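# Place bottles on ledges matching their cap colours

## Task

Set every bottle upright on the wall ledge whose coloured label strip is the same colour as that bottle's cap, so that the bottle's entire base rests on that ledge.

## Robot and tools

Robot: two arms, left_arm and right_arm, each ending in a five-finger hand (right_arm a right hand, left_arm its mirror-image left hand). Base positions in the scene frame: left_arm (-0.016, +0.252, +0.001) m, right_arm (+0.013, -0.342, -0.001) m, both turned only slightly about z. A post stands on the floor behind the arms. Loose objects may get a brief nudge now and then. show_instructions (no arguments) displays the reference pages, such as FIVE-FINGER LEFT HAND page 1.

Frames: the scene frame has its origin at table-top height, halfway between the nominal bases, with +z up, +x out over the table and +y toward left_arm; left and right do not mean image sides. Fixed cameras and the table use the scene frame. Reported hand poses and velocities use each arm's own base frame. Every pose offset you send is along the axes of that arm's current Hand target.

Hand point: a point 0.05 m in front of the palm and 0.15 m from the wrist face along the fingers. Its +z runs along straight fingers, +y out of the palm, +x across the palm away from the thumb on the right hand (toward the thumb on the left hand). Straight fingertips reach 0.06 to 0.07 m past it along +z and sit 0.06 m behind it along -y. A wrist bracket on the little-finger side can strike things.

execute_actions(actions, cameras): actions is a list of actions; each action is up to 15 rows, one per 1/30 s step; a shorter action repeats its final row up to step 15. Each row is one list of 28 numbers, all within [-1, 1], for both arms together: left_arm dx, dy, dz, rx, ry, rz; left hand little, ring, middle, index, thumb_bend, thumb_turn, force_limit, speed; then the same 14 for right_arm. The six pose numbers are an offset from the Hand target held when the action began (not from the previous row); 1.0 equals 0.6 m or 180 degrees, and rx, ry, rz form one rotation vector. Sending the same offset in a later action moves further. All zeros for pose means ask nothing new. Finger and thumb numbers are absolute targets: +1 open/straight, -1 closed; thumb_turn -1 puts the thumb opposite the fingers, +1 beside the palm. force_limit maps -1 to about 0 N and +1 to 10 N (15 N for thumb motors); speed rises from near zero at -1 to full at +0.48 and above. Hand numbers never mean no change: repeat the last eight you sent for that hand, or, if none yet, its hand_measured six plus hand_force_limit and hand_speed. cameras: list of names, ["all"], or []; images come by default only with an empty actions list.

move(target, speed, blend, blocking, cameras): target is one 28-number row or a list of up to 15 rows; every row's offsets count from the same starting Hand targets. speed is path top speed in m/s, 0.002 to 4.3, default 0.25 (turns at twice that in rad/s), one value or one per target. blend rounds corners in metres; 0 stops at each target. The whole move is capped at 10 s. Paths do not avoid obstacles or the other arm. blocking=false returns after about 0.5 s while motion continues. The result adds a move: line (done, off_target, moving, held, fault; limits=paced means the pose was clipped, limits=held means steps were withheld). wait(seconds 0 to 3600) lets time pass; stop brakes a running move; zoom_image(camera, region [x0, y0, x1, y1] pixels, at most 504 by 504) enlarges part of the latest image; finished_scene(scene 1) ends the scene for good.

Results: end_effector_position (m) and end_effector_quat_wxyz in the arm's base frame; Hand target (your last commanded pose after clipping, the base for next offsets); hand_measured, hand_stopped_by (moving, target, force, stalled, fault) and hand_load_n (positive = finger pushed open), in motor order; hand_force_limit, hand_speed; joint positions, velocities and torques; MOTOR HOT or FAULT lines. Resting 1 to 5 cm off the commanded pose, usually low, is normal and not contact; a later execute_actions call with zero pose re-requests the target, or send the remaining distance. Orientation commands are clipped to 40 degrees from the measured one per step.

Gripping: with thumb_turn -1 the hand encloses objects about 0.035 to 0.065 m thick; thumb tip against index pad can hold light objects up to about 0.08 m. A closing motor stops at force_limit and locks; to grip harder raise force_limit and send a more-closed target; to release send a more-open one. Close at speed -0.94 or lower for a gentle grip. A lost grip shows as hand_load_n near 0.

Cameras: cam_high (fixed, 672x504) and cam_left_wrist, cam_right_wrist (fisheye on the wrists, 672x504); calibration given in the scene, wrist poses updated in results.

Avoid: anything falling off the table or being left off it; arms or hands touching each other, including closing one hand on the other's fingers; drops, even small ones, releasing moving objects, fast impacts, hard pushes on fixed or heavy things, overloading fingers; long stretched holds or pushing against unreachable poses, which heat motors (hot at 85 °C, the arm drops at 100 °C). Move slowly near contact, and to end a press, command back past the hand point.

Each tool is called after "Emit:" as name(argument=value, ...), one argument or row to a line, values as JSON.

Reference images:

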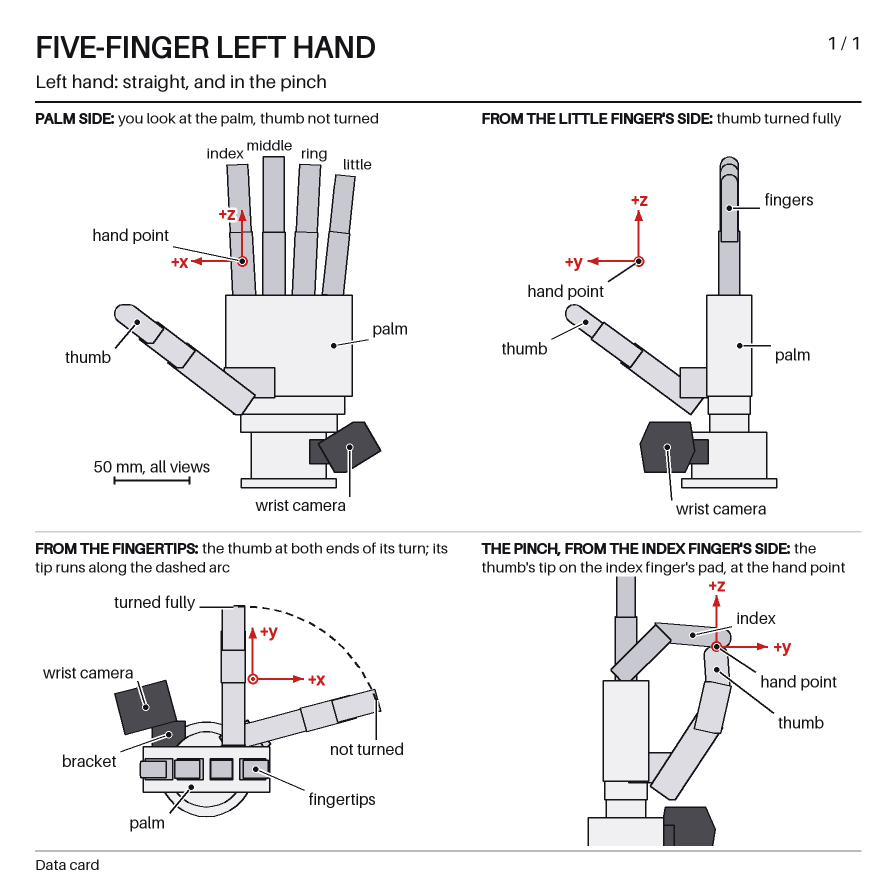

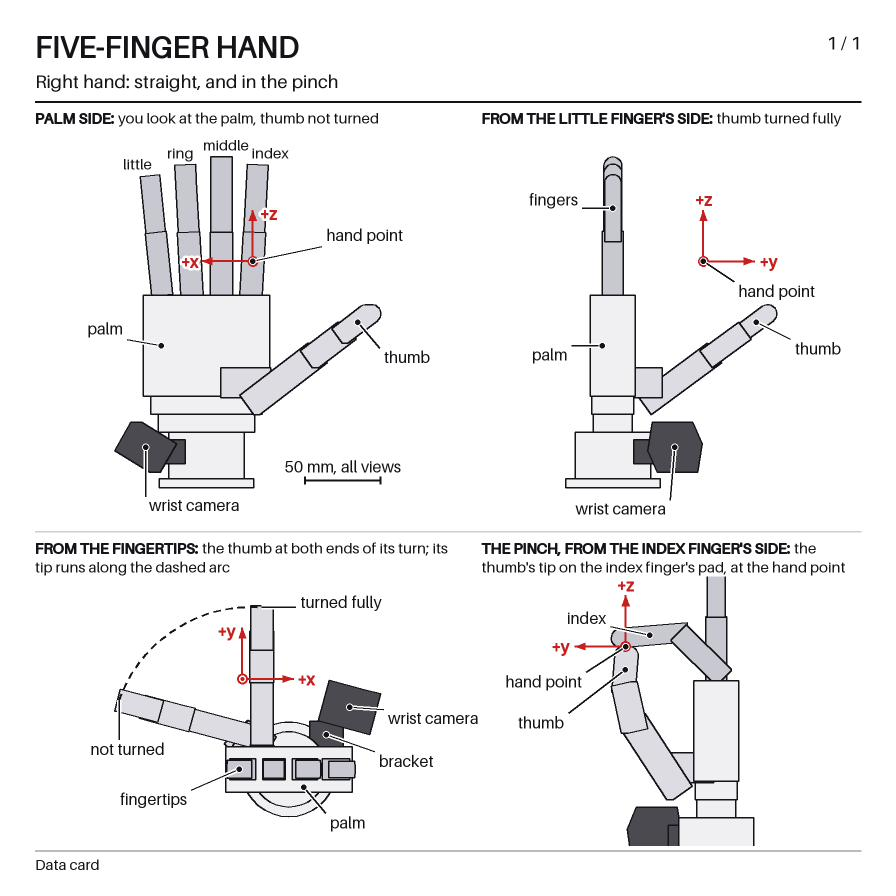

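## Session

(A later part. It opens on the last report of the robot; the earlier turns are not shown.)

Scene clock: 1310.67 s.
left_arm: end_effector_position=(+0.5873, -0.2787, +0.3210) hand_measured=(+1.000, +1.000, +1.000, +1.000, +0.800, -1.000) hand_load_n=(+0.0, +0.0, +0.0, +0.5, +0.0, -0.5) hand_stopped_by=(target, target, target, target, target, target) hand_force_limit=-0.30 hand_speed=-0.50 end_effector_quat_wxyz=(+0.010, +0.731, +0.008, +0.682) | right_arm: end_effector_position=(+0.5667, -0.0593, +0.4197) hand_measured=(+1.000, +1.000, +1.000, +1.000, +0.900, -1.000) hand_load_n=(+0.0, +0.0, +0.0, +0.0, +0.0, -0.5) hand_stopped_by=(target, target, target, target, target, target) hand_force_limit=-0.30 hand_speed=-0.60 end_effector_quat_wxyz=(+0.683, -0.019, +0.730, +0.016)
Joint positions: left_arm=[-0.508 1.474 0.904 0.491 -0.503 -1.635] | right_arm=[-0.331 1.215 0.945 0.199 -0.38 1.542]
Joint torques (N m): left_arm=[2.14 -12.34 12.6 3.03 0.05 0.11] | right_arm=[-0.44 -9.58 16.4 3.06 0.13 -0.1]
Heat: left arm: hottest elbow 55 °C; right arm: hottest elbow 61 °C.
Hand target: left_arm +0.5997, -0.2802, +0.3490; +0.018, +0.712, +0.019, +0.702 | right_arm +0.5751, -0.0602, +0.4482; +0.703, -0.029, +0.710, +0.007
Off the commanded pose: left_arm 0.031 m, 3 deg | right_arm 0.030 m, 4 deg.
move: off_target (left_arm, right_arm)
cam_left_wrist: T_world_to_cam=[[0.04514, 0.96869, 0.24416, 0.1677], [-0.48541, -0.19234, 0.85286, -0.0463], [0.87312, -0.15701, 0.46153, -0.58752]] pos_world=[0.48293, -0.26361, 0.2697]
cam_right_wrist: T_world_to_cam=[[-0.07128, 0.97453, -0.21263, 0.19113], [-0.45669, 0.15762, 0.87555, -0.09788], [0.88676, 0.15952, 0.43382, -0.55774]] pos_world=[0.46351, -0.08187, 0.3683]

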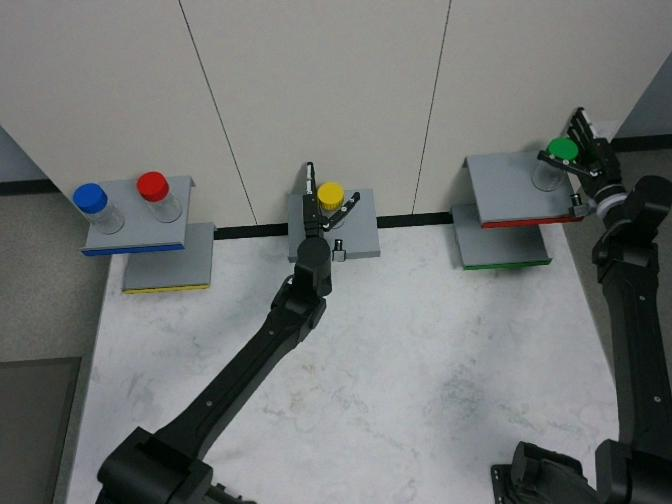

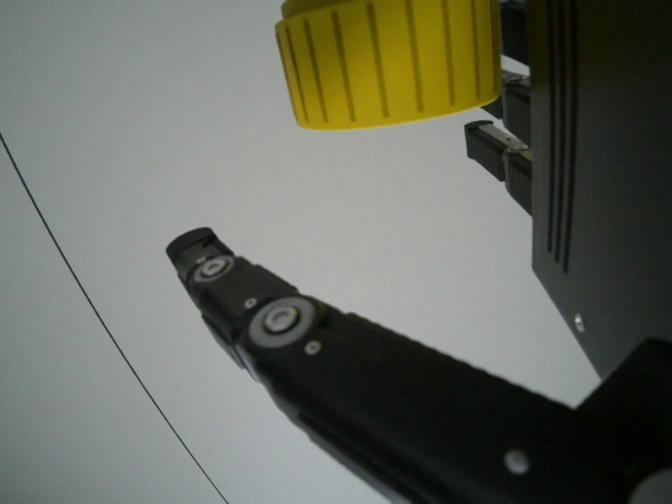

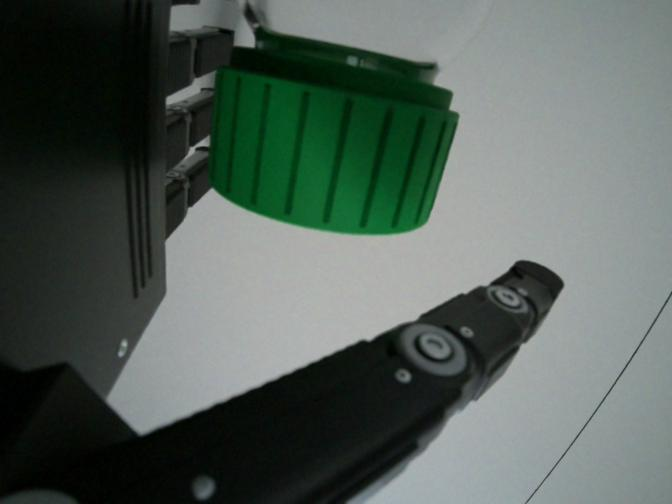

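Emit:
move(
  target=[
    [0,-0.005,-0.0133,0,0,0.008,1,1,1,1,0.8,-1,-0.3,-0.5,-0.0005,0.0137,-0.0068,0,0,0,1,1,1,1,0.9,-1,-0.3,-0.6],
    [-0.07,-0.0087,-0.0123,0,0,0.008,1,1,1,1,0.8,-1,-0.3,-0.5,0.0495,0.0152,-0.0063,0,0,0,1,1,1,1,0.9,-1,-0.3,-0.6],
  ],
  cameras=["all"],
  speed=0.06,
)

Scene clock: 1341.63 s.
left_arm: end_effector_position=(+0.5875, -0.2796, +0.3008) hand_measured=(+1.000, +1.000, +1.000, +1.000, +0.800, -1.000) hand_load_n=(+0.0, +0.5, -0.5, +0.0, +0.0, +0.0) hand_stopped_by=(target, target, target, target, target, target) hand_force_limit=-0.30 hand_speed=-0.50 end_effector_quat_wxyz=(+0.008, +0.720, +0.005, +0.694) | right_arm: end_effector_position=(+0.5668, -0.0554, +0.4189) hand_measured=(+1.000, +1.000, +1.000, +1.000, +0.900, -1.000) hand_load_n=(+0.0, +0.0, +0.0, +0.0, +0.0, +0.0) hand_stopped_by=(target, target, target, target, target, target) hand_force_limit=-0.30 hand_speed=-0.60 end_effector_quat_wxyz=(+0.699, -0.023, +0.714, +0.009)
Joint positions: left_arm=[-0.508 1.525 0.871 0.611 -0.503 -1.61] | right_arm=[-0.321 1.223 0.919 0.28 -0.366 1.542]
Joint torques (N m): left_arm=[1.96 -13.22 8.79 3.1 0.01 0.12] | right_arm=[-0.5 -9.58 11.89 3.04 0.13 -0.1]
Heat: left arm: hottest elbow 54 °C; right arm: hottest elbow 61 °C.
Hand target: left_arm +0.5917, -0.2771, +0.3069; +0.009, +0.712, +0.010, +0.702 | right_arm +0.5706, -0.0522, +0.4183; +0.703, -0.029, +0.710, +0.007
Off the commanded pose: left_arm 0.008 m, 1 deg | right_arm 0.005 m, 1 deg.
move: done
cam_left_wrist: T_world_to_cam=[[0.03868, 0.96681, 0.25255, 0.17425], [-0.51177, -0.19791, 0.83601, -0.01016], [0.85825, -0.16159, 0.48713, -0.57875]] pos_world=[0.48477, -0.26399, 0.24641]
cam_right_wrist: T_world_to_cam=[[-0.0583, 0.97123, -0.2309, 0.18727], [-0.49492, 0.17275, 0.85159, -0.06517], [0.86698, 0.16393, 0.47061, -0.56207]] pos_world=[0.46596, -0.07848, 0.36325]

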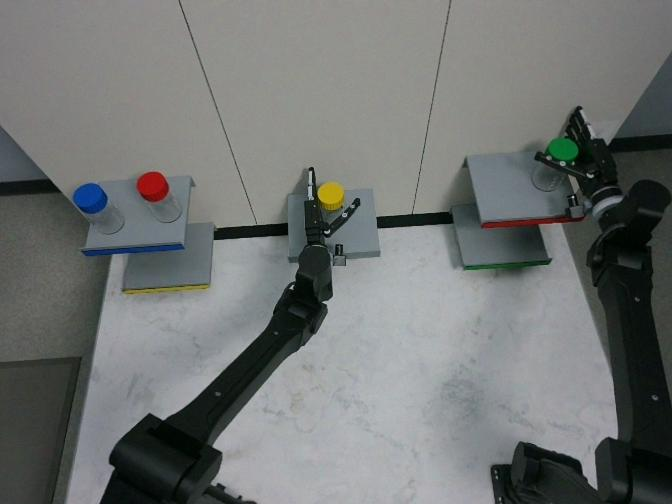

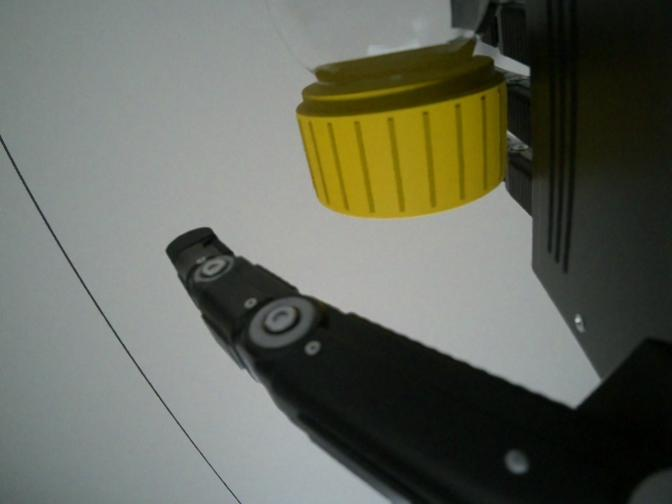

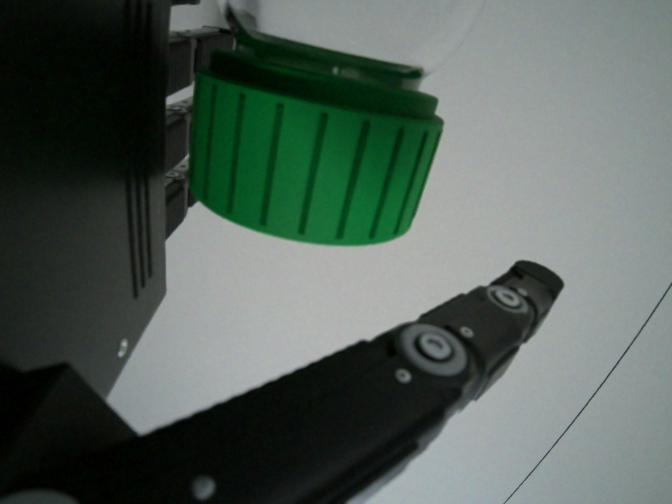

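Emit:
move(
  target=[-0.0230,-0.0057,0.0153,0,0,0,1,1,1,1,0.8,-1,-0.3,-0.5,0.0298,0.0080,-0.0077,0,0,0,1,1,1,1,0.9,-1,-0.3,-0.6],
  speed=0.06,
  cameras=["cam_left_wrist","cam_right_wrist"],
)

Scene clock: 1403.80 s.
left_arm: end_effector_position=(+0.5941, -0.2793, +0.2861) hand_measured=(+1.000, +1.000, +1.000, +1.000, +0.800, -1.000) hand_load_n=(+0.0, +0.0, +0.0, +0.0, +0.0, +0.0) hand_stopped_by=(target, target, target, target, target, target) hand_force_limit=-0.30 hand_speed=-0.50 end_effector_quat_wxyz=(+0.008, +0.721, +0.005, +0.693) | right_arm: end_effector_position=(+0.5613, -0.0520, +0.4012) hand_measured=(+1.000, +1.000, +1.000, +1.000, +0.900, -1.000) hand_load_n=(+0.0, +0.0, +0.0, +0.0, +0.0, +0.0) hand_stopped_by=(target, target, target, target, target, target) hand_force_limit=-0.30 hand_speed=-0.60 end_effector_quat_wxyz=(+0.699, -0.024, +0.714, +0.009)
Joint positions: left_arm=[-0.5 1.565 0.871 0.649 -0.495 -1.61] | right_arm=[-0.317 1.223 0.87 0.329 -0.364 1.542]
Joint torques (N m): left_arm=[2.2 -13.16 8.75 3.06 0.08 0.09] | right_arm=[-0.44 -9.35 11.73 3.04 0.16 -0.1]
Heat: left arm: hottest elbow 49 °C; right arm: hottest elbow 58 °C.
Hand target: left_arm +0.6007, -0.2741, +0.2929; +0.009, +0.712, +0.010, +0.702 | right_arm +0.5655, -0.0482, +0.4003; +0.703, -0.029, +0.710, +0.007
Off the commanded pose: left_arm 0.011 m, 2 deg | right_arm 0.006 m, 1 deg.
move: off_target (left_arm)
cam_left_wrist: T_world_to_cam=[[0.03904, 0.96669, 0.25294, 0.17707], [-0.5105, -0.19831, 0.83669, 0.00446], [0.85899, -0.16179, 0.48576, -0.57732]] pos_world=[0.49127, -0.26369, 0.23192]
cam_right_wrist: T_world_to_cam=[[-0.05987, 0.97113, -0.23091, 0.18047], [-0.49521, 0.17195, 0.85159, -0.0533], [0.86671, 0.16534, 0.47062, -0.54927]] pos_world=[0.46047, -0.07529, 0.34556]

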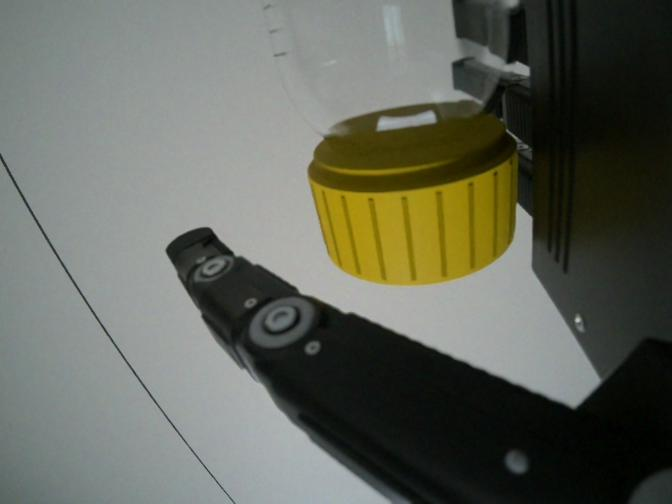

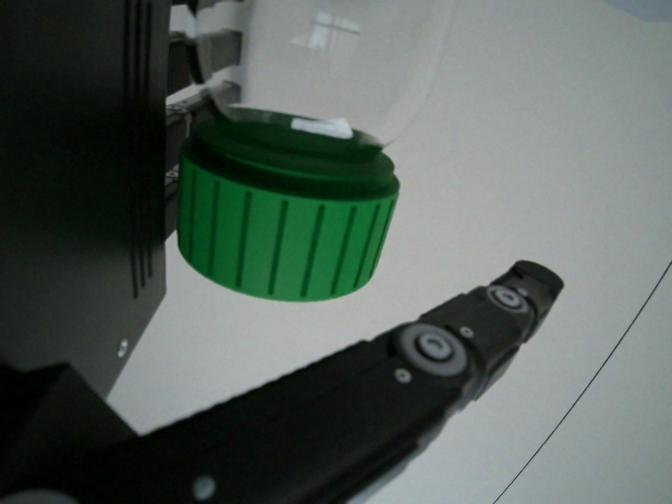

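Emit:
move(
  target=[-0.0137,-0.0020,0.0002,0,0,0,1,1,1,1,0.8,-1,-0.3,-0.5,0.0205,0.0010,-0.0080,0,0,0,1,1,1,1,0.9,-1,-0.3,-0.6],
  speed=0.06,
  cameras=["cam_left_wrist","cam_right_wrist"],
)

Scene clock: 1419.43 s.
left_arm: end_effector_position=(+0.5949, -0.2792, +0.2815) hand_measured=(+1.000, +1.000, +1.000, +1.000, +0.800, -1.000) hand_load_n=(+0.0, +0.0, +0.0, +0.0, +0.0, +0.0) hand_stopped_by=(target, target, target, target, target, target) hand_force_limit=-0.30 hand_speed=-0.50 end_effector_quat_wxyz=(+0.010, +0.719, +0.005, +0.695) | right_arm: end_effector_position=(+0.5570, -0.0506, +0.3878) hand_measured=(+1.000, +1.000, +1.000, +1.000, +0.900, -1.000) hand_load_n=(+0.0, +0.0, +0.0, +0.0, +0.0, -0.5) hand_stopped_by=(target, target, target, target, target, target) hand_force_limit=-0.30 hand_speed=-0.60 end_effector_quat_wxyz=(+0.699, -0.024, +0.715, +0.010)
Joint positions: left_arm=[-0.499 1.578 0.866 0.674 -0.492 -1.61] | right_arm=[-0.317 1.224 0.835 0.365 -0.364 1.542]
Joint torques (N m): left_arm=[2.37 -12.75 8.28 2.96 0.06 0.11] | right_arm=[-0.73 -9.23 11.6 3.03 0 -0.11]
Heat: left arm: hottest elbow 48 °C; right arm: hottest elbow 58 °C.
Hand target: left_arm +0.6007, -0.2731, +0.2847; +0.009, +0.712, +0.010, +0.702 | right_arm +0.5606, -0.0482, +0.3881; +0.703, -0.029, +0.710, +0.007
Off the commanded pose: left_arm 0.009 m, 1 deg | right_arm 0.004 m, 1 deg.
move: done
cam_left_wrist: T_world_to_cam=[[0.03924, 0.96741, 0.25016, 0.17897], [-0.51526, -0.19491, 0.83458, 0.01313], [0.85614, -0.16165, 0.49082, -0.57542]] pos_world=[0.49238, -0.26359, 0.2267]
cam_right_wrist: T_world_to_cam=[[-0.06015, 0.97125, -0.23034, 0.17575], [-0.49394, 0.17156, 0.8524, -0.04531], [0.86741, 0.16504, 0.46942, -0.5395]] pos_world=[0.45616, -0.07389, 0.33236]

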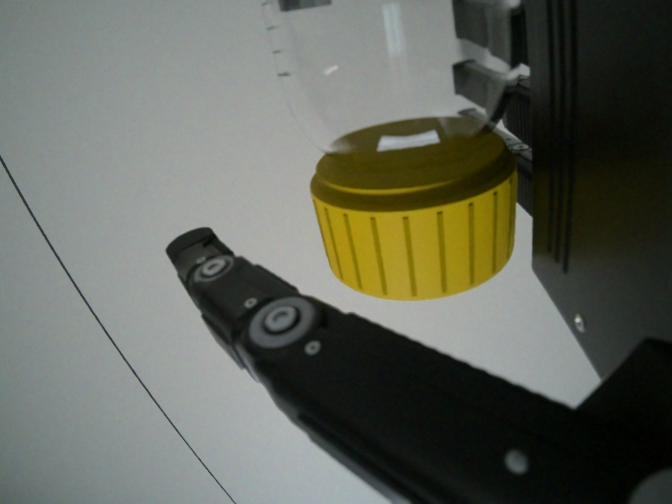

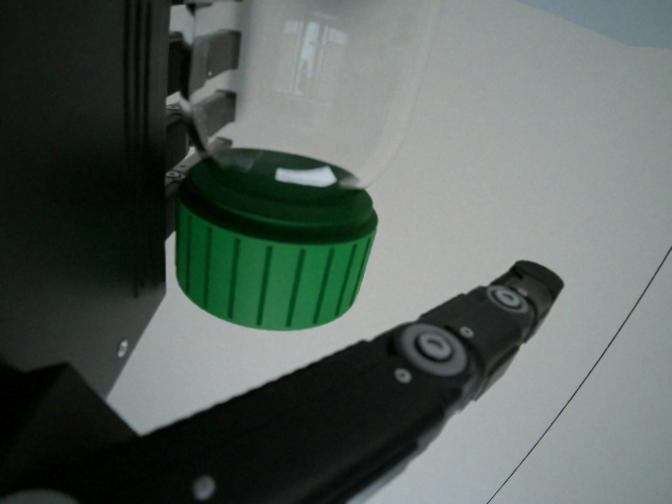

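Emit:
move(
  target=[-0.0065,0.0,0.0,0,0,0,0.26,0.26,0.24,0.22,0.57,-1,-0.5,-0.7,0.0,-0.0015,0.0,0,0,0,0.26,0.26,0.24,0.22,0.57,-1,-0.5,-0.7],
  speed=0.04,
  cameras=["cam_left_wrist","cam_right_wrist"],
)

Scene clock: 1431.13 s.
left_arm: end_effector_position=(+0.5980, -0.2730, +0.2782) hand_measured=(+0.260, +0.260, +0.240, +0.220, +0.570, -1.000) hand_load_n=(+0.0, +0.0, +0.0, +0.5, +0.0, -0.5) hand_stopped_by=(target, target, target, target, target, target) hand_force_limit=-0.50 hand_speed=-0.70 end_effector_quat_wxyz=(+0.006, +0.718, +0.009, +0.695) | right_arm: end_effector_position=(+0.5578, -0.0519, +0.3869) hand_measured=(+0.260, +0.260, +0.240, +0.220, +0.570, -1.000) hand_load_n=(+0.0, +0.0, +0.0, +0.0, +0.0, +0.0) hand_stopped_by=(target, target, target, target, target, target) hand_force_limit=-0.50 hand_speed=-0.70 end_effector_quat_wxyz=(+0.698, -0.022, +0.715, +0.007)
Joint positions: left_arm=[-0.488 1.586 0.863 0.686 -0.492 -1.609] | right_arm=[-0.317 1.226 0.835 0.365 -0.358 1.541]
Joint torques (N m): left_arm=[1.9 -13.63 8.09 3.07 0.03 0.1] | right_arm=[-0.91 -9.29 11.67 3.04 -0.09 -0.08]
Heat: left arm: hottest elbow 47 °C; right arm: hottest elbow 58 °C.
Hand target: left_arm +0.6006, -0.2732, +0.2808; +0.009, +0.712, +0.010, +0.702 | right_arm +0.5606, -0.0491, +0.3881; +0.703, -0.029, +0.710, +0.007
Off the commanded pose: left_arm 0.004 m, 1 deg | right_arm 0.004 m, 1 deg.
move: done
cam_left_wrist: T_world_to_cam=[[0.02854, 0.96757, 0.25097, 0.17987], [-0.51423, -0.20109, 0.83374, 0.0166], [0.85718, -0.15285, 0.49182, -0.57393]] pos_world=[0.49536, -0.25843, 0.22329]
cam_right_wrist: T_world_to_cam=[[-0.05453, 0.97132, -0.23145, 0.17408], [-0.4917, 0.17562, 0.85287, -0.0451], [0.86906, 0.16031, 0.46802, -0.54017]] pos_world=[0.45675, -0.07458, 0.33156]

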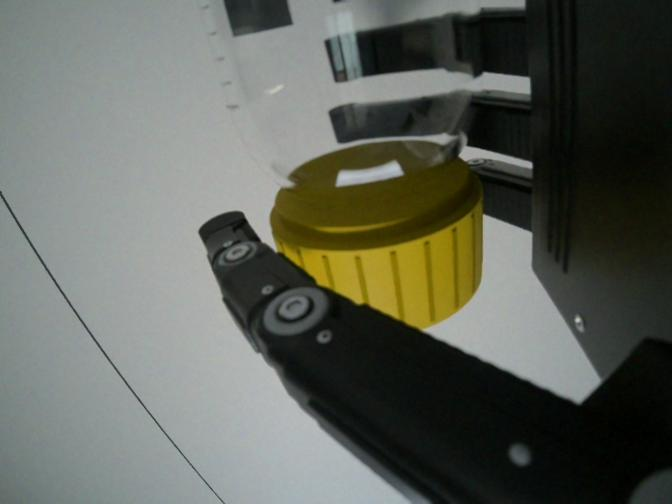

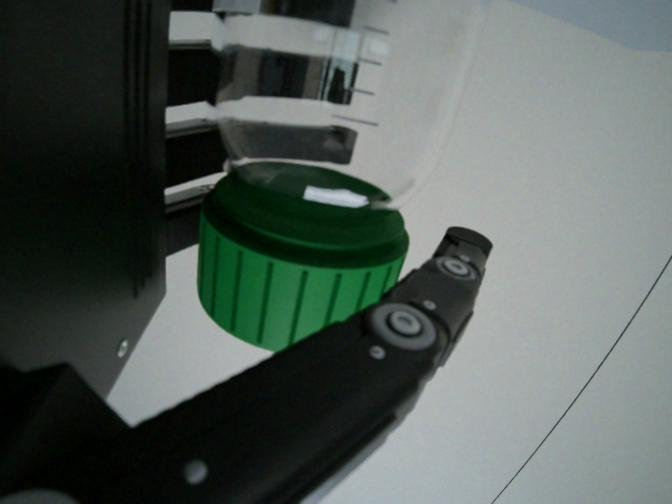

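Emit:
move(
  target=[0,0,0,0,0,0,-0.4,-0.4,-0.4,-0.4,-0.1,-1,-0.3,-0.94,0,0,0,0,0,0,-0.4,-0.4,-0.4,-0.4,-0.1,-1,-0.3,-0.94],
  speed=0.04,
  cameras=["cam_left_wrist","cam_right_wrist","cam_high"],
)

Scene clock: 1448.23 s.
left_arm: end_effector_position=(+0.5981, -0.2731, +0.2775) hand_measured=(+0.080, +0.086, +0.016, +0.074, +0.506, -1.000) hand_load_n=(+1.5, +1.5, +3.5, +1.5, +9.5, +3.0) hand_stopped_by=(force, force, force, force, force, target) hand_force_limit=-0.30 hand_speed=-0.94 end_effector_quat_wxyz=(+0.005, +0.718, +0.008, +0.695) | right_arm: end_effector_position=(+0.5578, -0.0519, +0.3868) hand_measured=(+0.020, +0.030, -0.040, +0.008, +0.482, -1.000) hand_load_n=(+2.5, +2.0, +4.0, +2.5, +10.0, +4.5) hand_stopped_by=(force, force, force, force, force, target) hand_force_limit=-0.30 hand_speed=-0.94 end_effector_quat_wxyz=(+0.698, -0.023, +0.715, +0.006)
Joint positions: left_arm=[-0.488 1.588 0.863 0.688 -0.492 -1.607] | right_arm=[-0.317 1.226 0.835 0.365 -0.358 1.539]
Joint torques (N m): left_arm=[1.85 -13.27 8.12 2.97 0.05 0.05] | right_arm=[-0.91 -9.41 11.67 3.03 -0.1 -0.05]
Heat: left arm: hottest elbow 46 °C; right arm: hottest elbow 58 °C.
Hand target: left_arm +0.6006, -0.2732, +0.2808; +0.009, +0.712, +0.010, +0.702 | right_arm +0.5606, -0.0491, +0.3881; +0.703, -0.029, +0.710, +0.007
Off the commanded pose: left_arm 0.004 m, 1 deg | right_arm 0.004 m, 1 deg.
move: done
cam_left_wrist: T_world_to_cam=[[0.02854, 0.96718, 0.25249, 0.17957], [-0.51425, -0.20239, 0.83342, 0.01694], [0.85717, -0.15363, 0.4916, -0.57396]] pos_world=[0.49556, -0.25842, 0.2227]
cam_right_wrist: T_world_to_cam=[[-0.05458, 0.97095, -0.23297, 0.17456], [-0.49175, 0.17693, 0.85257, -0.04479], [0.86902, 0.1611, 0.46781, -0.53998]] pos_world=[0.45675, -0.07458, 0.33146]

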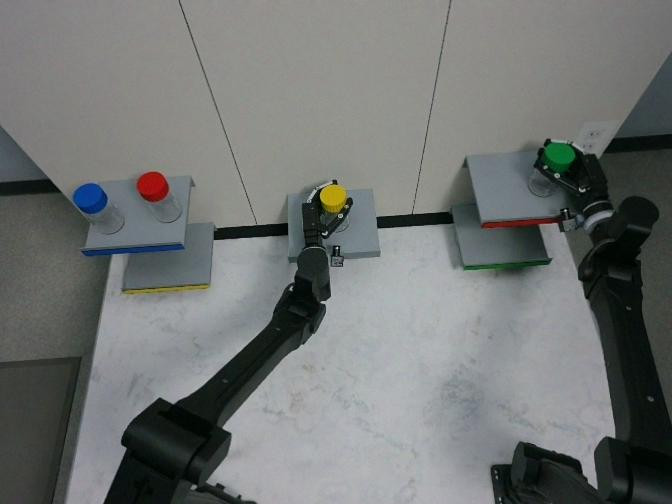

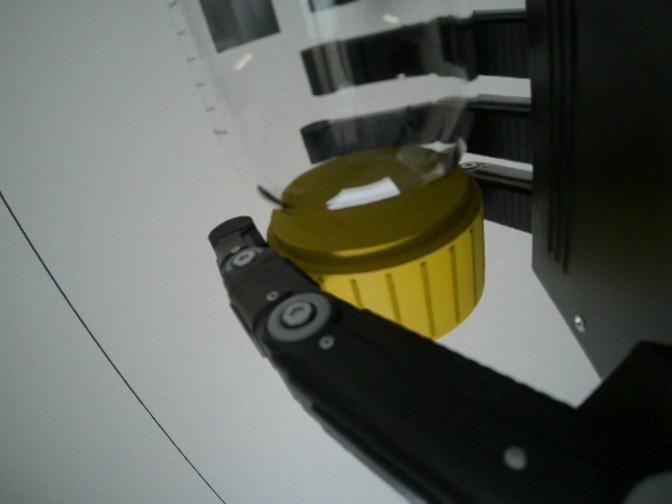

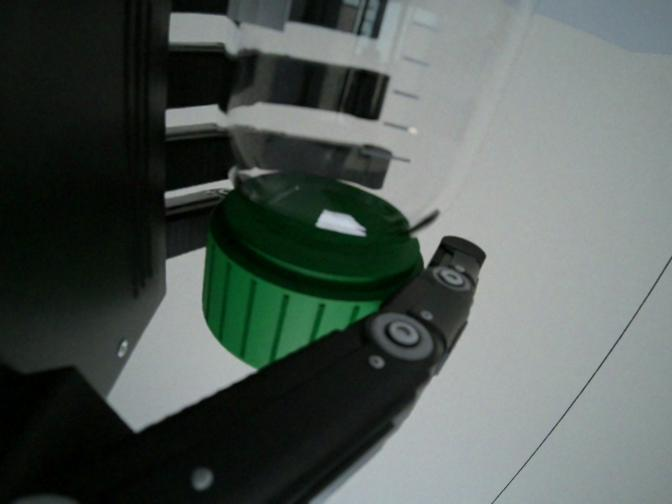

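Emit:
move(
  target=[0.0916,0.0025,-0.0013,0,0,0,-0.4,-0.4,-0.4,-0.4,-0.1,-1,-0.3,-0.94,-0.0915,-0.0028,-0.0009,0,0,0,-0.4,-0.4,-0.4,-0.4,-0.1,-1,-0.3,-0.94],
  speed=0.08,
  cameras=["cam_high"],
)

Scene clock: 1457.53 s.
left_arm: end_effector_position=(+0.5921, -0.2714, +0.2806) hand_measured=(+0.080, +0.086, +0.016, +0.074, +0.506, -1.000) hand_load_n=(+1.5, +1.5, +4.0, +2.0, +9.5, +3.0) hand_stopped_by=(force, force, force, force, force, target) hand_force_limit=-0.30 hand_speed=-0.94 end_effector_quat_wxyz=(-0.005, +0.739, -0.006, +0.673) | right_arm: end_effector_position=(+0.5596, -0.0523, +0.3930) hand_measured=(+0.020, +0.030, -0.040, +0.008, +0.482, -1.000) hand_load_n=(+2.0, +1.5, +3.0, +3.0, +9.5, +3.5) hand_stopped_by=(force, force, force, force, force, target) hand_force_limit=-0.30 hand_speed=-0.94 end_effector_quat_wxyz=(+0.675, -0.016, +0.738, +0.014)
Joint positions: left_arm=[-0.488 1.528 0.866 0.556 -0.486 -1.604] | right_arm=[-0.317 1.204 0.881 0.228 -0.358 1.536]
Joint torques (N m): left_arm=[1.61 -16.44 13.18 1.74 0.05 0.06] | right_arm=[-0.91 -12.57 17.37 2.1 -0.14 -0.03]
Heat: left arm: hottest elbow 46 °C; right arm: hottest elbow 59 °C.
Hand target: left_arm +0.6006, -0.2732, +0.3357; +0.009, +0.712, +0.010, +0.702 | right_arm +0.5607, -0.0491, +0.4430; +0.703, -0.029, +0.710, +0.007
Off the commanded pose: left_arm 0.056 m, 5 deg | right_arm 0.050 m, 5 deg.
move: off_target (left_arm, right_arm)

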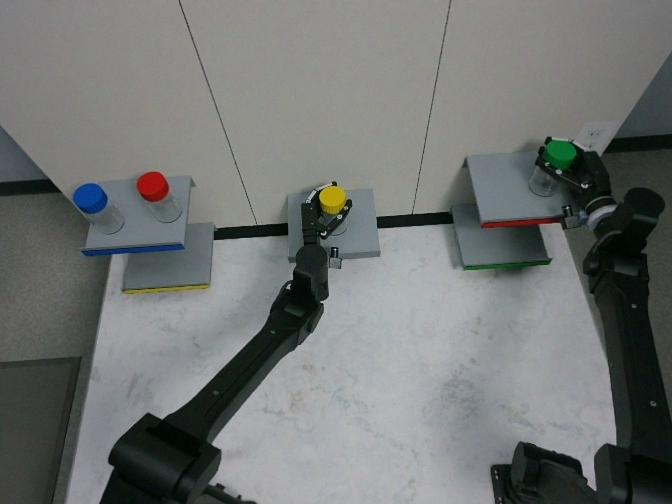

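Emit:
move(
  target=[0.0500,0.0013,-0.0007,0,0,0,-0.4,-0.4,-0.4,-0.4,-0.1,-1,-0.3,-0.94,-0.0500,-0.0015,-0.0005,0,0,0,-0.4,-0.4,-0.4,-0.4,-0.1,-1,-0.3,-0.94],
  speed=0.06,
)

Emit:
move(
  target=[0.0333,0.0009,-0.0005,0,0,0,-0.4,-0.4,-0.4,-0.4,-0.1,-1,-0.3,-0.94,-0.0333,-0.0010,-0.0003,0,0,0,-0.4,-0.4,-0.4,-0.4,-0.1,-1,-0.3,-0.94],
  speed=0.06,
  cameras=["cam_high"],
)

Scene clock: 1466.27 s.
left_arm: end_effector_position=(+0.5934, -0.2721, +0.3125) hand_measured=(+0.080, +0.086, +0.016, +0.074, +0.506, -1.000) hand_load_n=(+1.5, +1.0, +4.0, +2.0, +9.5, +3.0) hand_stopped_by=(force, force, force, force, force, target) hand_force_limit=-0.30 hand_speed=-0.94 end_effector_quat_wxyz=(-0.005, +0.738, -0.006, +0.675) | right_arm: end_effector_position=(+0.5608, -0.0527, +0.4251) hand_measured=(+0.020, +0.030, -0.040, +0.008, +0.482, -1.000) hand_load_n=(+2.0, +1.5, +3.0, +3.0, +9.0, +3.5) hand_stopped_by=(force, force, force, force, force, target) hand_force_limit=-0.30 hand_speed=-0.94 end_effector_quat_wxyz=(+0.676, -0.016, +0.736, +0.013)
Joint positions: left_arm=[-0.488 1.479 0.909 0.468 -0.486 -1.603] | right_arm=[-0.317 1.183 0.948 0.144 -0.358 1.536]
Joint torques (N m): left_arm=[1.55 -16.03 13.67 1.98 0 0.01] | right_arm=[-0.97 -11.99 17.61 2.1 -0.14 -0.03]
Heat: left arm: hottest elbow 46 °C; right arm: hottest elbow 63 °C.
Hand target: left_arm +0.6006, -0.2732, +0.3658; +0.009, +0.712, +0.010, +0.702 | right_arm +0.5607, -0.0491, +0.4731; +0.703, -0.029, +0.710, +0.007
Off the commanded pose: left_arm 0.054 m, 5 deg | right_arm 0.048 m, 5 deg.
move: off_target (left_arm, right_arm)

Scene clock: 1467.40 s.
left_arm: end_effector_position=(+0.5947, -0.2728, +0.3309) hand_measured=(+0.080, +0.086, +0.016, +0.074, +0.506, -1.000) hand_load_n=(+1.5, +1.5, +4.0, +1.5, +9.5, +3.0) hand_stopped_by=(force, force, force, force, force, target) hand_force_limit=-0.30 hand_speed=-0.94 end_effector_quat_wxyz=(-0.005, +0.738, -0.006, +0.674) | right_arm: end_effector_position=(+0.5630, -0.0535, +0.4429) hand_measured=(+0.020, +0.030, -0.040, +0.008, +0.482, -1.000) hand_load_n=(+2.0, +2.0, +3.0, +3.0, +9.0, +3.5) hand_stopped_by=(force, force, force, force, force, target) hand_force_limit=-0.30 hand_speed=-0.94 end_effector_quat_wxyz=(+0.675, -0.016, +0.737, +0.014)
Joint positions: left_arm=[-0.488 1.454 0.94 0.412 -0.486 -1.603] | right_arm=[-0.317 1.178 0.994 0.09 -0.358 1.536]
Joint torques (N m): left_arm=[1.67 -15.74 13.91 1.91 0.01 0.05] | right_arm=[-0.91 -12.28 17.83 2.1 -0.14 -0.02]
Heat: left arm: hottest elbow 47 °C; right arm: hottest elbow 63 °C.
Hand target: left_arm +0.6006, -0.2732, +0.3857; +0.009, +0.712, +0.010, +0.702 | right_arm +0.5607, -0.0491, +0.4930; +0.703, -0.029, +0.710, +0.007
Off the commanded pose: left_arm 0.055 m, 5 deg | right_arm 0.050 m, 5 deg.
move: off_target (left_arm, right_arm)

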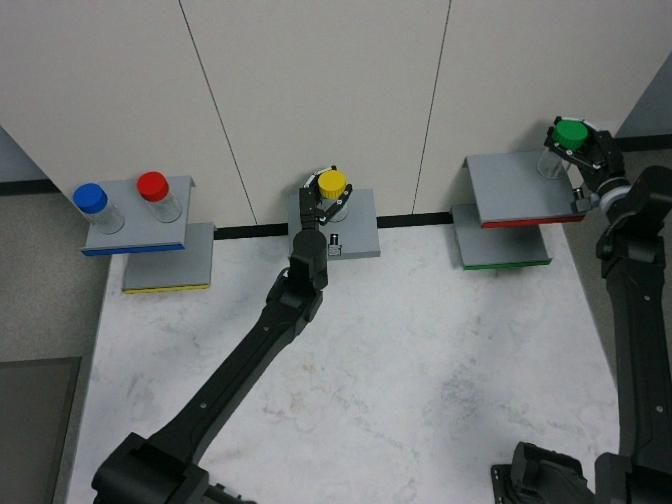

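Emit:
move(
  target=[-0.0038,-0.0004,-0.2666,0,0,0,-0.4,-0.4,-0.4,-0.4,-0.1,-1,-0.3,-0.94,0.0025,0.0,-0.2500,0,0,0,-0.4,-0.4,-0.4,-0.4,-0.1,-1,-0.3,-0.94],
  speed=0.15,
)

Scene clock: 1492.90 s.
left_arm: end_effector_position=(+0.4447, -0.2744, +0.3633) hand_measured=(+0.080, +0.086, +0.016, +0.074, +0.506, -1.000) hand_load_n=(+1.5, +1.5, +3.5, +2.0, +9.5, +3.0) hand_stopped_by=(force, force, force, force, force, target) hand_force_limit=-0.30 hand_speed=-0.94 end_effector_quat_wxyz=(-0.003, +0.723, -0.002, +0.691) | right_arm: end_effector_position=(+0.4166, -0.0595, +0.4813) hand_measured=(+0.020, +0.030, -0.040, +0.008, +0.482, -1.000) hand_load_n=(+2.0, +2.0, +3.0, +2.5, +9.0, +3.5) hand_stopped_by=(force, force, force, force, force, target) hand_force_limit=-0.30 hand_speed=-0.94 end_effector_quat_wxyz=(+0.696, -0.023, +0.718, +0.010)
Joint positions: left_arm=[-0.709 1.081 0.676 0.347 -0.71 -1.603] | right_arm=[-0.52 0.789 0.824 -0.072 -0.565 1.533]
Joint torques (N m): left_arm=[-0.03 -9.29 10.44 1.74 -0.19 -0.03] | right_arm=[-1.49 -5.48 13.16 1.98 -0.25 -0.03]
Heat: left arm: hottest elbow 48 °C; right arm: hottest elbow 66 °C.
Hand target: left_arm +0.4406, -0.2733, +0.3858; +0.009, +0.712, +0.010, +0.702 | right_arm +0.4109, -0.0566, +0.4931; +0.703, -0.029, +0.710, +0.007
Off the commanded pose: left_arm 0.023 m, 3 deg | right_arm 0.013 m, 1 deg.
move: off_target (left_arm, right_arm)

Emit:
move(
  target=[
    [-0.0110,-0.0420,-0.0003,0,0,0,-0.4,-0.4,-0.4,-0.4,-0.1,-1,-0.3,-0.94,0.0003,0.0,-0.0417,0,0,0,-0.4,-0.4,-0.4,-0.4,-0.1,-1,-0.3,-0.94],
    [-0.1811,-0.7050,-0.0013,0,0,0,-0.4,-0.4,-0.4,-0.4,-0.1,-1,-0.3,-0.94,0.3308,0.0857,-0.0345,0,0,0,-0.4,-0.4,-0.4,-0.4,-0.1,-1,-0.3,-0.94],
  ],
  speed=0.15,
  blend=0.01,
  cameras=["all"],
)

Scene clock: 1513.83 s.
left_arm: end_effector_position=(+0.4273, +0.1374, +0.2375) hand_measured=(+0.080, +0.086, +0.016, +0.074, +0.506, -1.000) hand_load_n=(+1.5, +1.5, +4.0, +2.0, +9.5, +3.0) hand_stopped_by=(force, force, force, force, force, target) hand_force_limit=-0.30 hand_speed=-0.94 end_effector_quat_wxyz=(+0.022, +0.734, +0.026, +0.679) | right_arm: end_effector_position=(+0.3840, -0.0155, +0.2804) hand_measured=(+0.020, +0.030, -0.040, +0.008, +0.482, -1.000) hand_load_n=(+2.0, +1.5, +3.0, +3.0, +9.0, +3.5) hand_stopped_by=(force, force, force, force, force, target) hand_force_limit=-0.30 hand_speed=-0.94 end_effector_quat_wxyz=(+0.690, -0.021, +0.723, +0.009)
Joint positions: left_arm=[0.702 1.275 0.424 0.749 0.697 -1.574] | right_arm=[-0.413 0.772 0.282 0.437 -0.453 1.532]
Joint torques (N m): left_arm=[1.79 -7.47 11.11 3.23 0.16 -0.05] | right_arm=[-0.44 -2.37 11.95 3.36 0.12 0.01]
Heat: left arm: hottest elbow 49 °C; right arm: hottest elbow 65 °C.
Hand target: left_arm +0.4374, +0.1467, +0.2660; +0.009, +0.712, +0.010, +0.702 | right_arm +0.3859, -0.0124, +0.2934; +0.703, -0.029, +0.710, +0.007
Off the commanded pose: left_arm 0.032 m, 4 deg | right_arm 0.014 m, 2 deg.
move: off_target (left_arm, right_arm)
cam_left_wrist: T_world_to_cam=[[0.03744, 0.97839, 0.20334, -0.19611], [-0.47584, -0.16148, 0.86458, 0.01609], [0.87873, -0.12913, 0.45951, -0.34971]] pos_world=[0.32231, 0.14931, 0.18666]
cam_right_wrist: T_world_to_cam=[[-0.06, 0.97212, -0.22667, 0.10544], [-0.47229, 0.17241, 0.86442, -0.05686], [0.8794, 0.15892, 0.44878, -0.3437]] pos_world=[0.28172, -0.03807, 0.22729]

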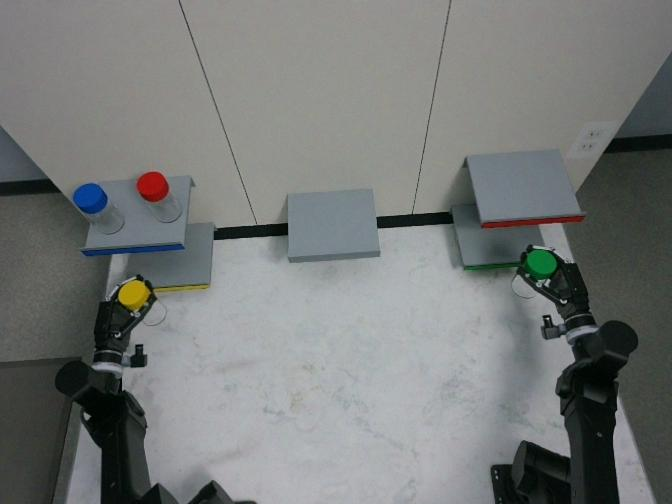

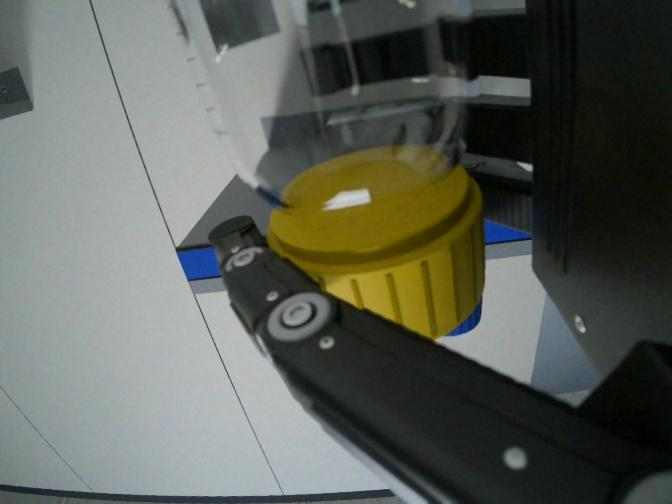

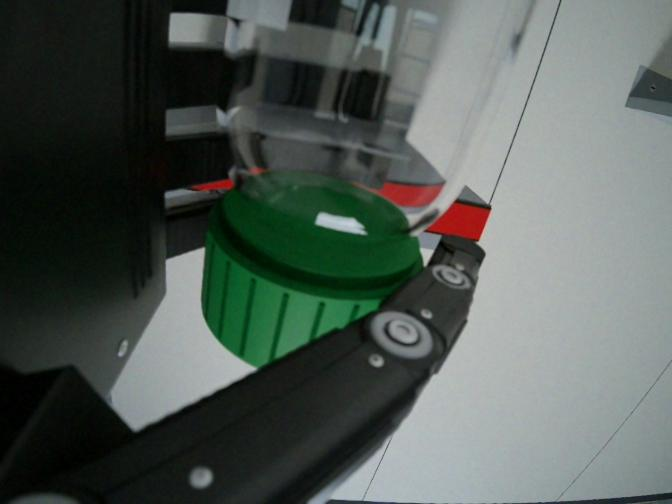

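Emit:
zoom_image(
  camera="cam_high",
  region=[80, 220, 220, 360],
)

Emit:
zoom_image(
  camera="cam_high",
  region=[460, 200, 600, 340],
)

Scaled by 3.600 from the camera's image (finer frame: 960x720).

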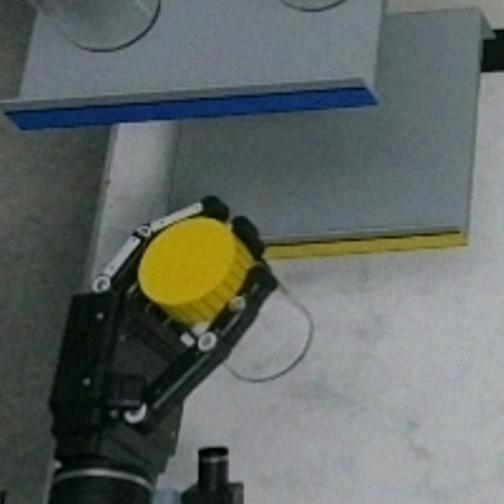

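Scaled by 3.600 from the camera's image (finer frame: 960x720).

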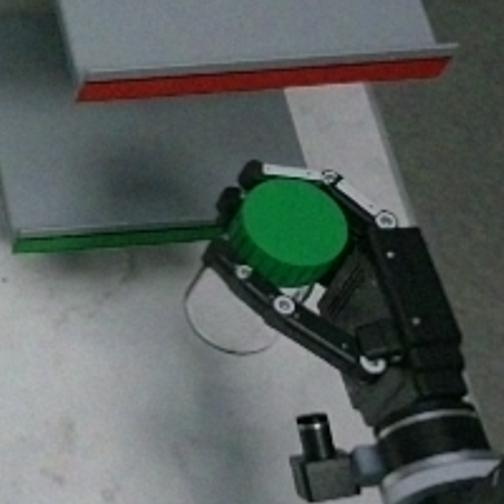

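Emit:
move(
  target=[-0.0416,-0.0011,0.0006,0,0,0,-0.4,-0.4,-0.4,-0.4,-0.1,-1,-0.3,-0.94,0.0753,-0.0110,0.0,0,0,0,-0.4,-0.4,-0.4,-0.4,-0.1,-1,-0.3,-0.94],
  speed=0.1,
)

Scene clock: 1562.20 s.
left_arm: end_effector_position=(+0.4326, +0.1418, +0.2246) hand_measured=(+0.080, +0.086, +0.016, +0.074, +0.506, -1.000) hand_load_n=(+1.5, +1.5, +3.5, +2.0, +9.5, +3.0) hand_stopped_by=(force, force, force, force, force, target) hand_force_limit=-0.30 hand_speed=-0.94 end_effector_quat_wxyz=(+0.016, +0.727, +0.020, +0.686) | right_arm: end_effector_position=(+0.3847, -0.0167, +0.2372) hand_measured=(+0.020, +0.030, -0.040, +0.008, +0.482, -1.000) hand_load_n=(+2.0, +1.5, +3.0, +3.0, +9.0, +3.5) hand_stopped_by=(force, force, force, force, force, target) hand_force_limit=-0.30 hand_speed=-0.94 end_effector_quat_wxyz=(+0.691, -0.026, +0.722, +0.013)
Joint positions: left_arm=[0.702 1.359 0.424 0.86 0.697 -1.574] | right_arm=[-0.425 0.947 0.207 0.688 -0.478 1.53]
Joint torques (N m): left_arm=[1.44 -8.23 8.39 3.21 0.13 -0.08] | right_arm=[-1.55 -3.31 10.35 3.32 -0.25 0.02]
Heat: left arm: hottest elbow 49 °C; right arm: hottest elbow 56 °C.
Hand target: left_arm +0.4374, +0.1467, +0.2410; +0.009, +0.712, +0.010, +0.702 | right_arm +0.3858, -0.0204, +0.2485; +0.703, -0.029, +0.710, +0.007
Off the commanded pose: left_arm 0.018 m, 3 deg | right_arm 0.012 m, 2 deg.
move: off_target (left_arm, right_arm)

Emit:
move(
  target=[0.0121,0.0005,0.1500,0,0,0,-0.4,-0.4,-0.4,-0.4,-0.1,-1,-0.3,-0.94,-0.0116,-0.0005,0.1668,0,0,0,-0.4,-0.4,-0.4,-0.4,-0.1,-1,-0.3,-0.94],
  speed=0.1,
  cameras=["cam_high"],
)

Scene clock: 1573.40 s.
left_arm: end_effector_position=(+0.5138, +0.1434, +0.2268) hand_measured=(+0.080, +0.086, +0.016, +0.074, +0.506, -1.000) hand_load_n=(+1.5, +1.5, +3.5, +2.0, +9.5, +3.0) hand_stopped_by=(force, force, force, force, force, target) hand_force_limit=-0.30 hand_speed=-0.94 end_effector_quat_wxyz=(+0.008, +0.725, +0.016, +0.689) | right_arm: end_effector_position=(+0.4714, -0.0147, +0.2250) hand_measured=(+0.020, +0.030, -0.040, +0.008, +0.482, -1.000) hand_load_n=(+2.0, +1.5, +3.0, +3.0, +9.0, +3.5) hand_stopped_by=(force, force, force, force, force, target) hand_force_limit=-0.30 hand_speed=-0.94 end_effector_quat_wxyz=(+0.678, -0.021, +0.735, +0.011)
Joint positions: left_arm=[0.564 1.519 0.599 0.86 0.553 -1.574] | right_arm=[-0.291 1.269 0.387 0.796 -0.335 1.53]
Joint torques (N m): left_arm=[0.15 -11.34 10.65 1.8 -0.1 -0.11] | right_arm=[-0.44 -7.36 12.93 3.43 0.11 0.05]
Heat: left arm: hottest elbow 48 °C; right arm: hottest elbow 57 °C.
Hand target: left_arm +0.5275, +0.1467, +0.2470; +0.009, +0.712, +0.010, +0.702 | right_arm +0.4858, -0.0155, +0.2544; +0.703, -0.029, +0.710, +0.007
Off the commanded pose: left_arm 0.025 m, 2 deg | right_arm 0.033 m, 4 deg.
move: off_target (left_arm, right_arm)

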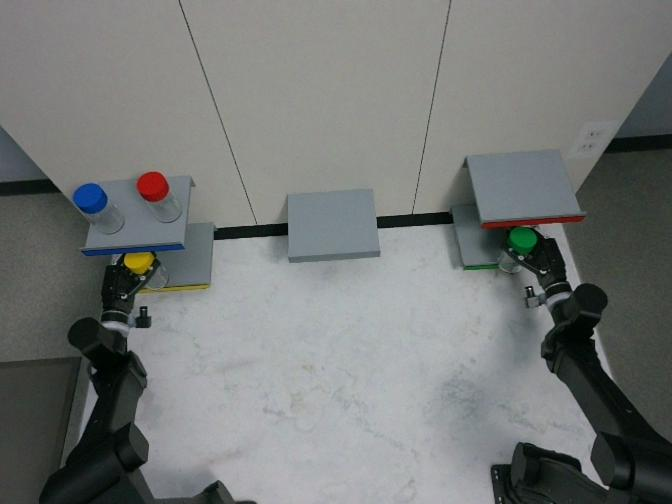

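Emit:
zoom_image(
  camera="cam_high",
  region=[450, 180, 590, 320],
)

Emit:
zoom_image(
  camera="cam_high",
  region=[80, 200, 220, 340],
)

Scaled by 3.600 from the camera's image (finer frame: 960x720).

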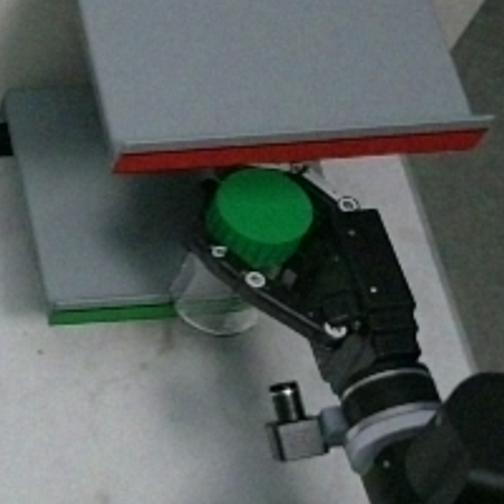

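Scaled by 3.600 from the camera's image (finer frame: 960x720).

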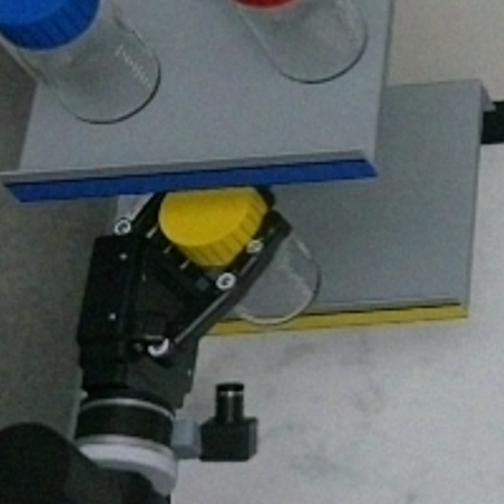

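Emit:
zoom_image(
  camera="cam_high",
  region=[115, 235, 185, 305],
)

Scaled by 7.200 from the camera's image (finer frame: 960x720).

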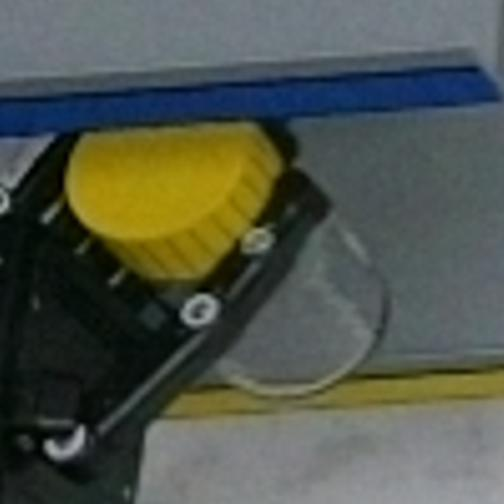

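Emit:
move(
  target=[0,0,0,0,0,0,-0.4,-0.4,-0.4,-0.4,-0.1,-1,-0.3,-0.94,-0.0333,-0.0010,-0.0003,0,0,0,-0.4,-0.4,-0.4,-0.4,-0.1,-1,-0.3,-0.94],
  speed=0.08,
  cameras=["cam_high"],
)

Emit:
zoom_image(
  camera="cam_high",
  region=[480, 210, 550, 280],
)

Scene clock: 1607.73 s.
left_arm: end_effector_position=(+0.5138, +0.1434, +0.2268) hand_measured=(+0.080, +0.086, +0.016, +0.074, +0.506, -1.000) hand_load_n=(+1.5, +1.5, +3.5, +2.0, +9.5, +3.0) hand_stopped_by=(force, force, force, force, force, target) hand_force_limit=-0.30 hand_speed=-0.94 end_effector_quat_wxyz=(+0.008, +0.725, +0.016, +0.689) | right_arm: end_effector_position=(+0.4745, -0.0156, +0.2409) hand_measured=(+0.020, +0.030, -0.040, +0.008, +0.482, -1.000) hand_load_n=(+2.5, +1.5, +3.0, +3.0, +9.0, +3.5) hand_stopped_by=(force, force, force, force, force, target) hand_force_limit=-0.30 hand_speed=-0.94 end_effector_quat_wxyz=(+0.680, -0.022, +0.733, +0.010)
Joint positions: left_arm=[0.564 1.519 0.599 0.86 0.553 -1.574] | right_arm=[-0.291 1.229 0.411 0.739 -0.335 1.53]
Joint torques (N m): left_arm=[0.03 -11.11 10.54 1.87 -0.07 -0.11] | right_arm=[-0.5 -9.29 13.42 2.11 0.11 0.05]
Heat: left arm: hottest elbow 49 °C; right arm: hottest elbow 60 °C.
Hand target: left_arm +0.5275, +0.1467, +0.2470; +0.009, +0.712, +0.010, +0.702 | right_arm +0.4858, -0.0155, +0.2744; +0.703, -0.029, +0.710, +0.007
Off the commanded pose: left_arm 0.025 m, 2 deg | right_arm 0.035 m, 4 deg.
move: off_target (right_arm)

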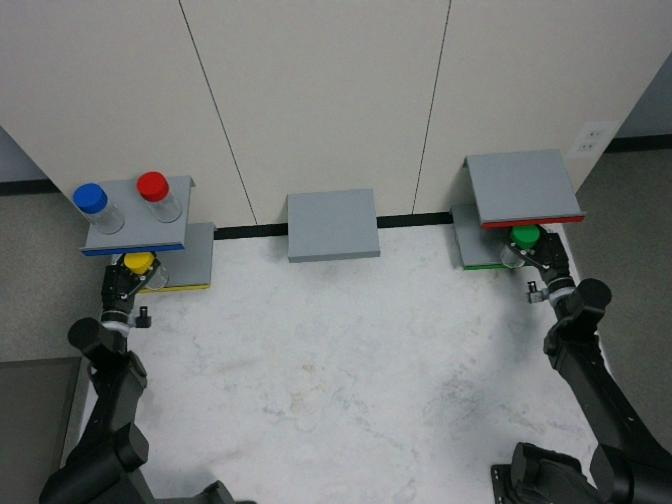

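Scaled by 7.200 from the camera's image (finer frame: 960x720).

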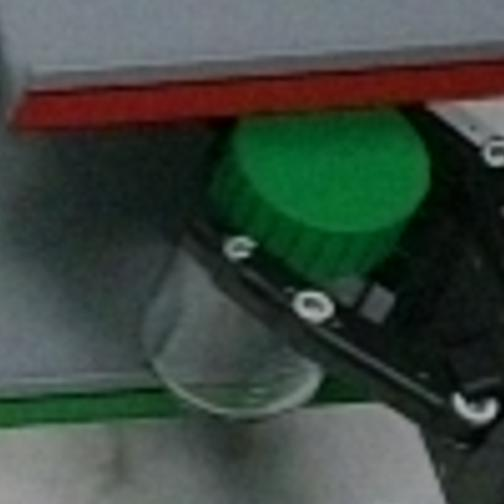

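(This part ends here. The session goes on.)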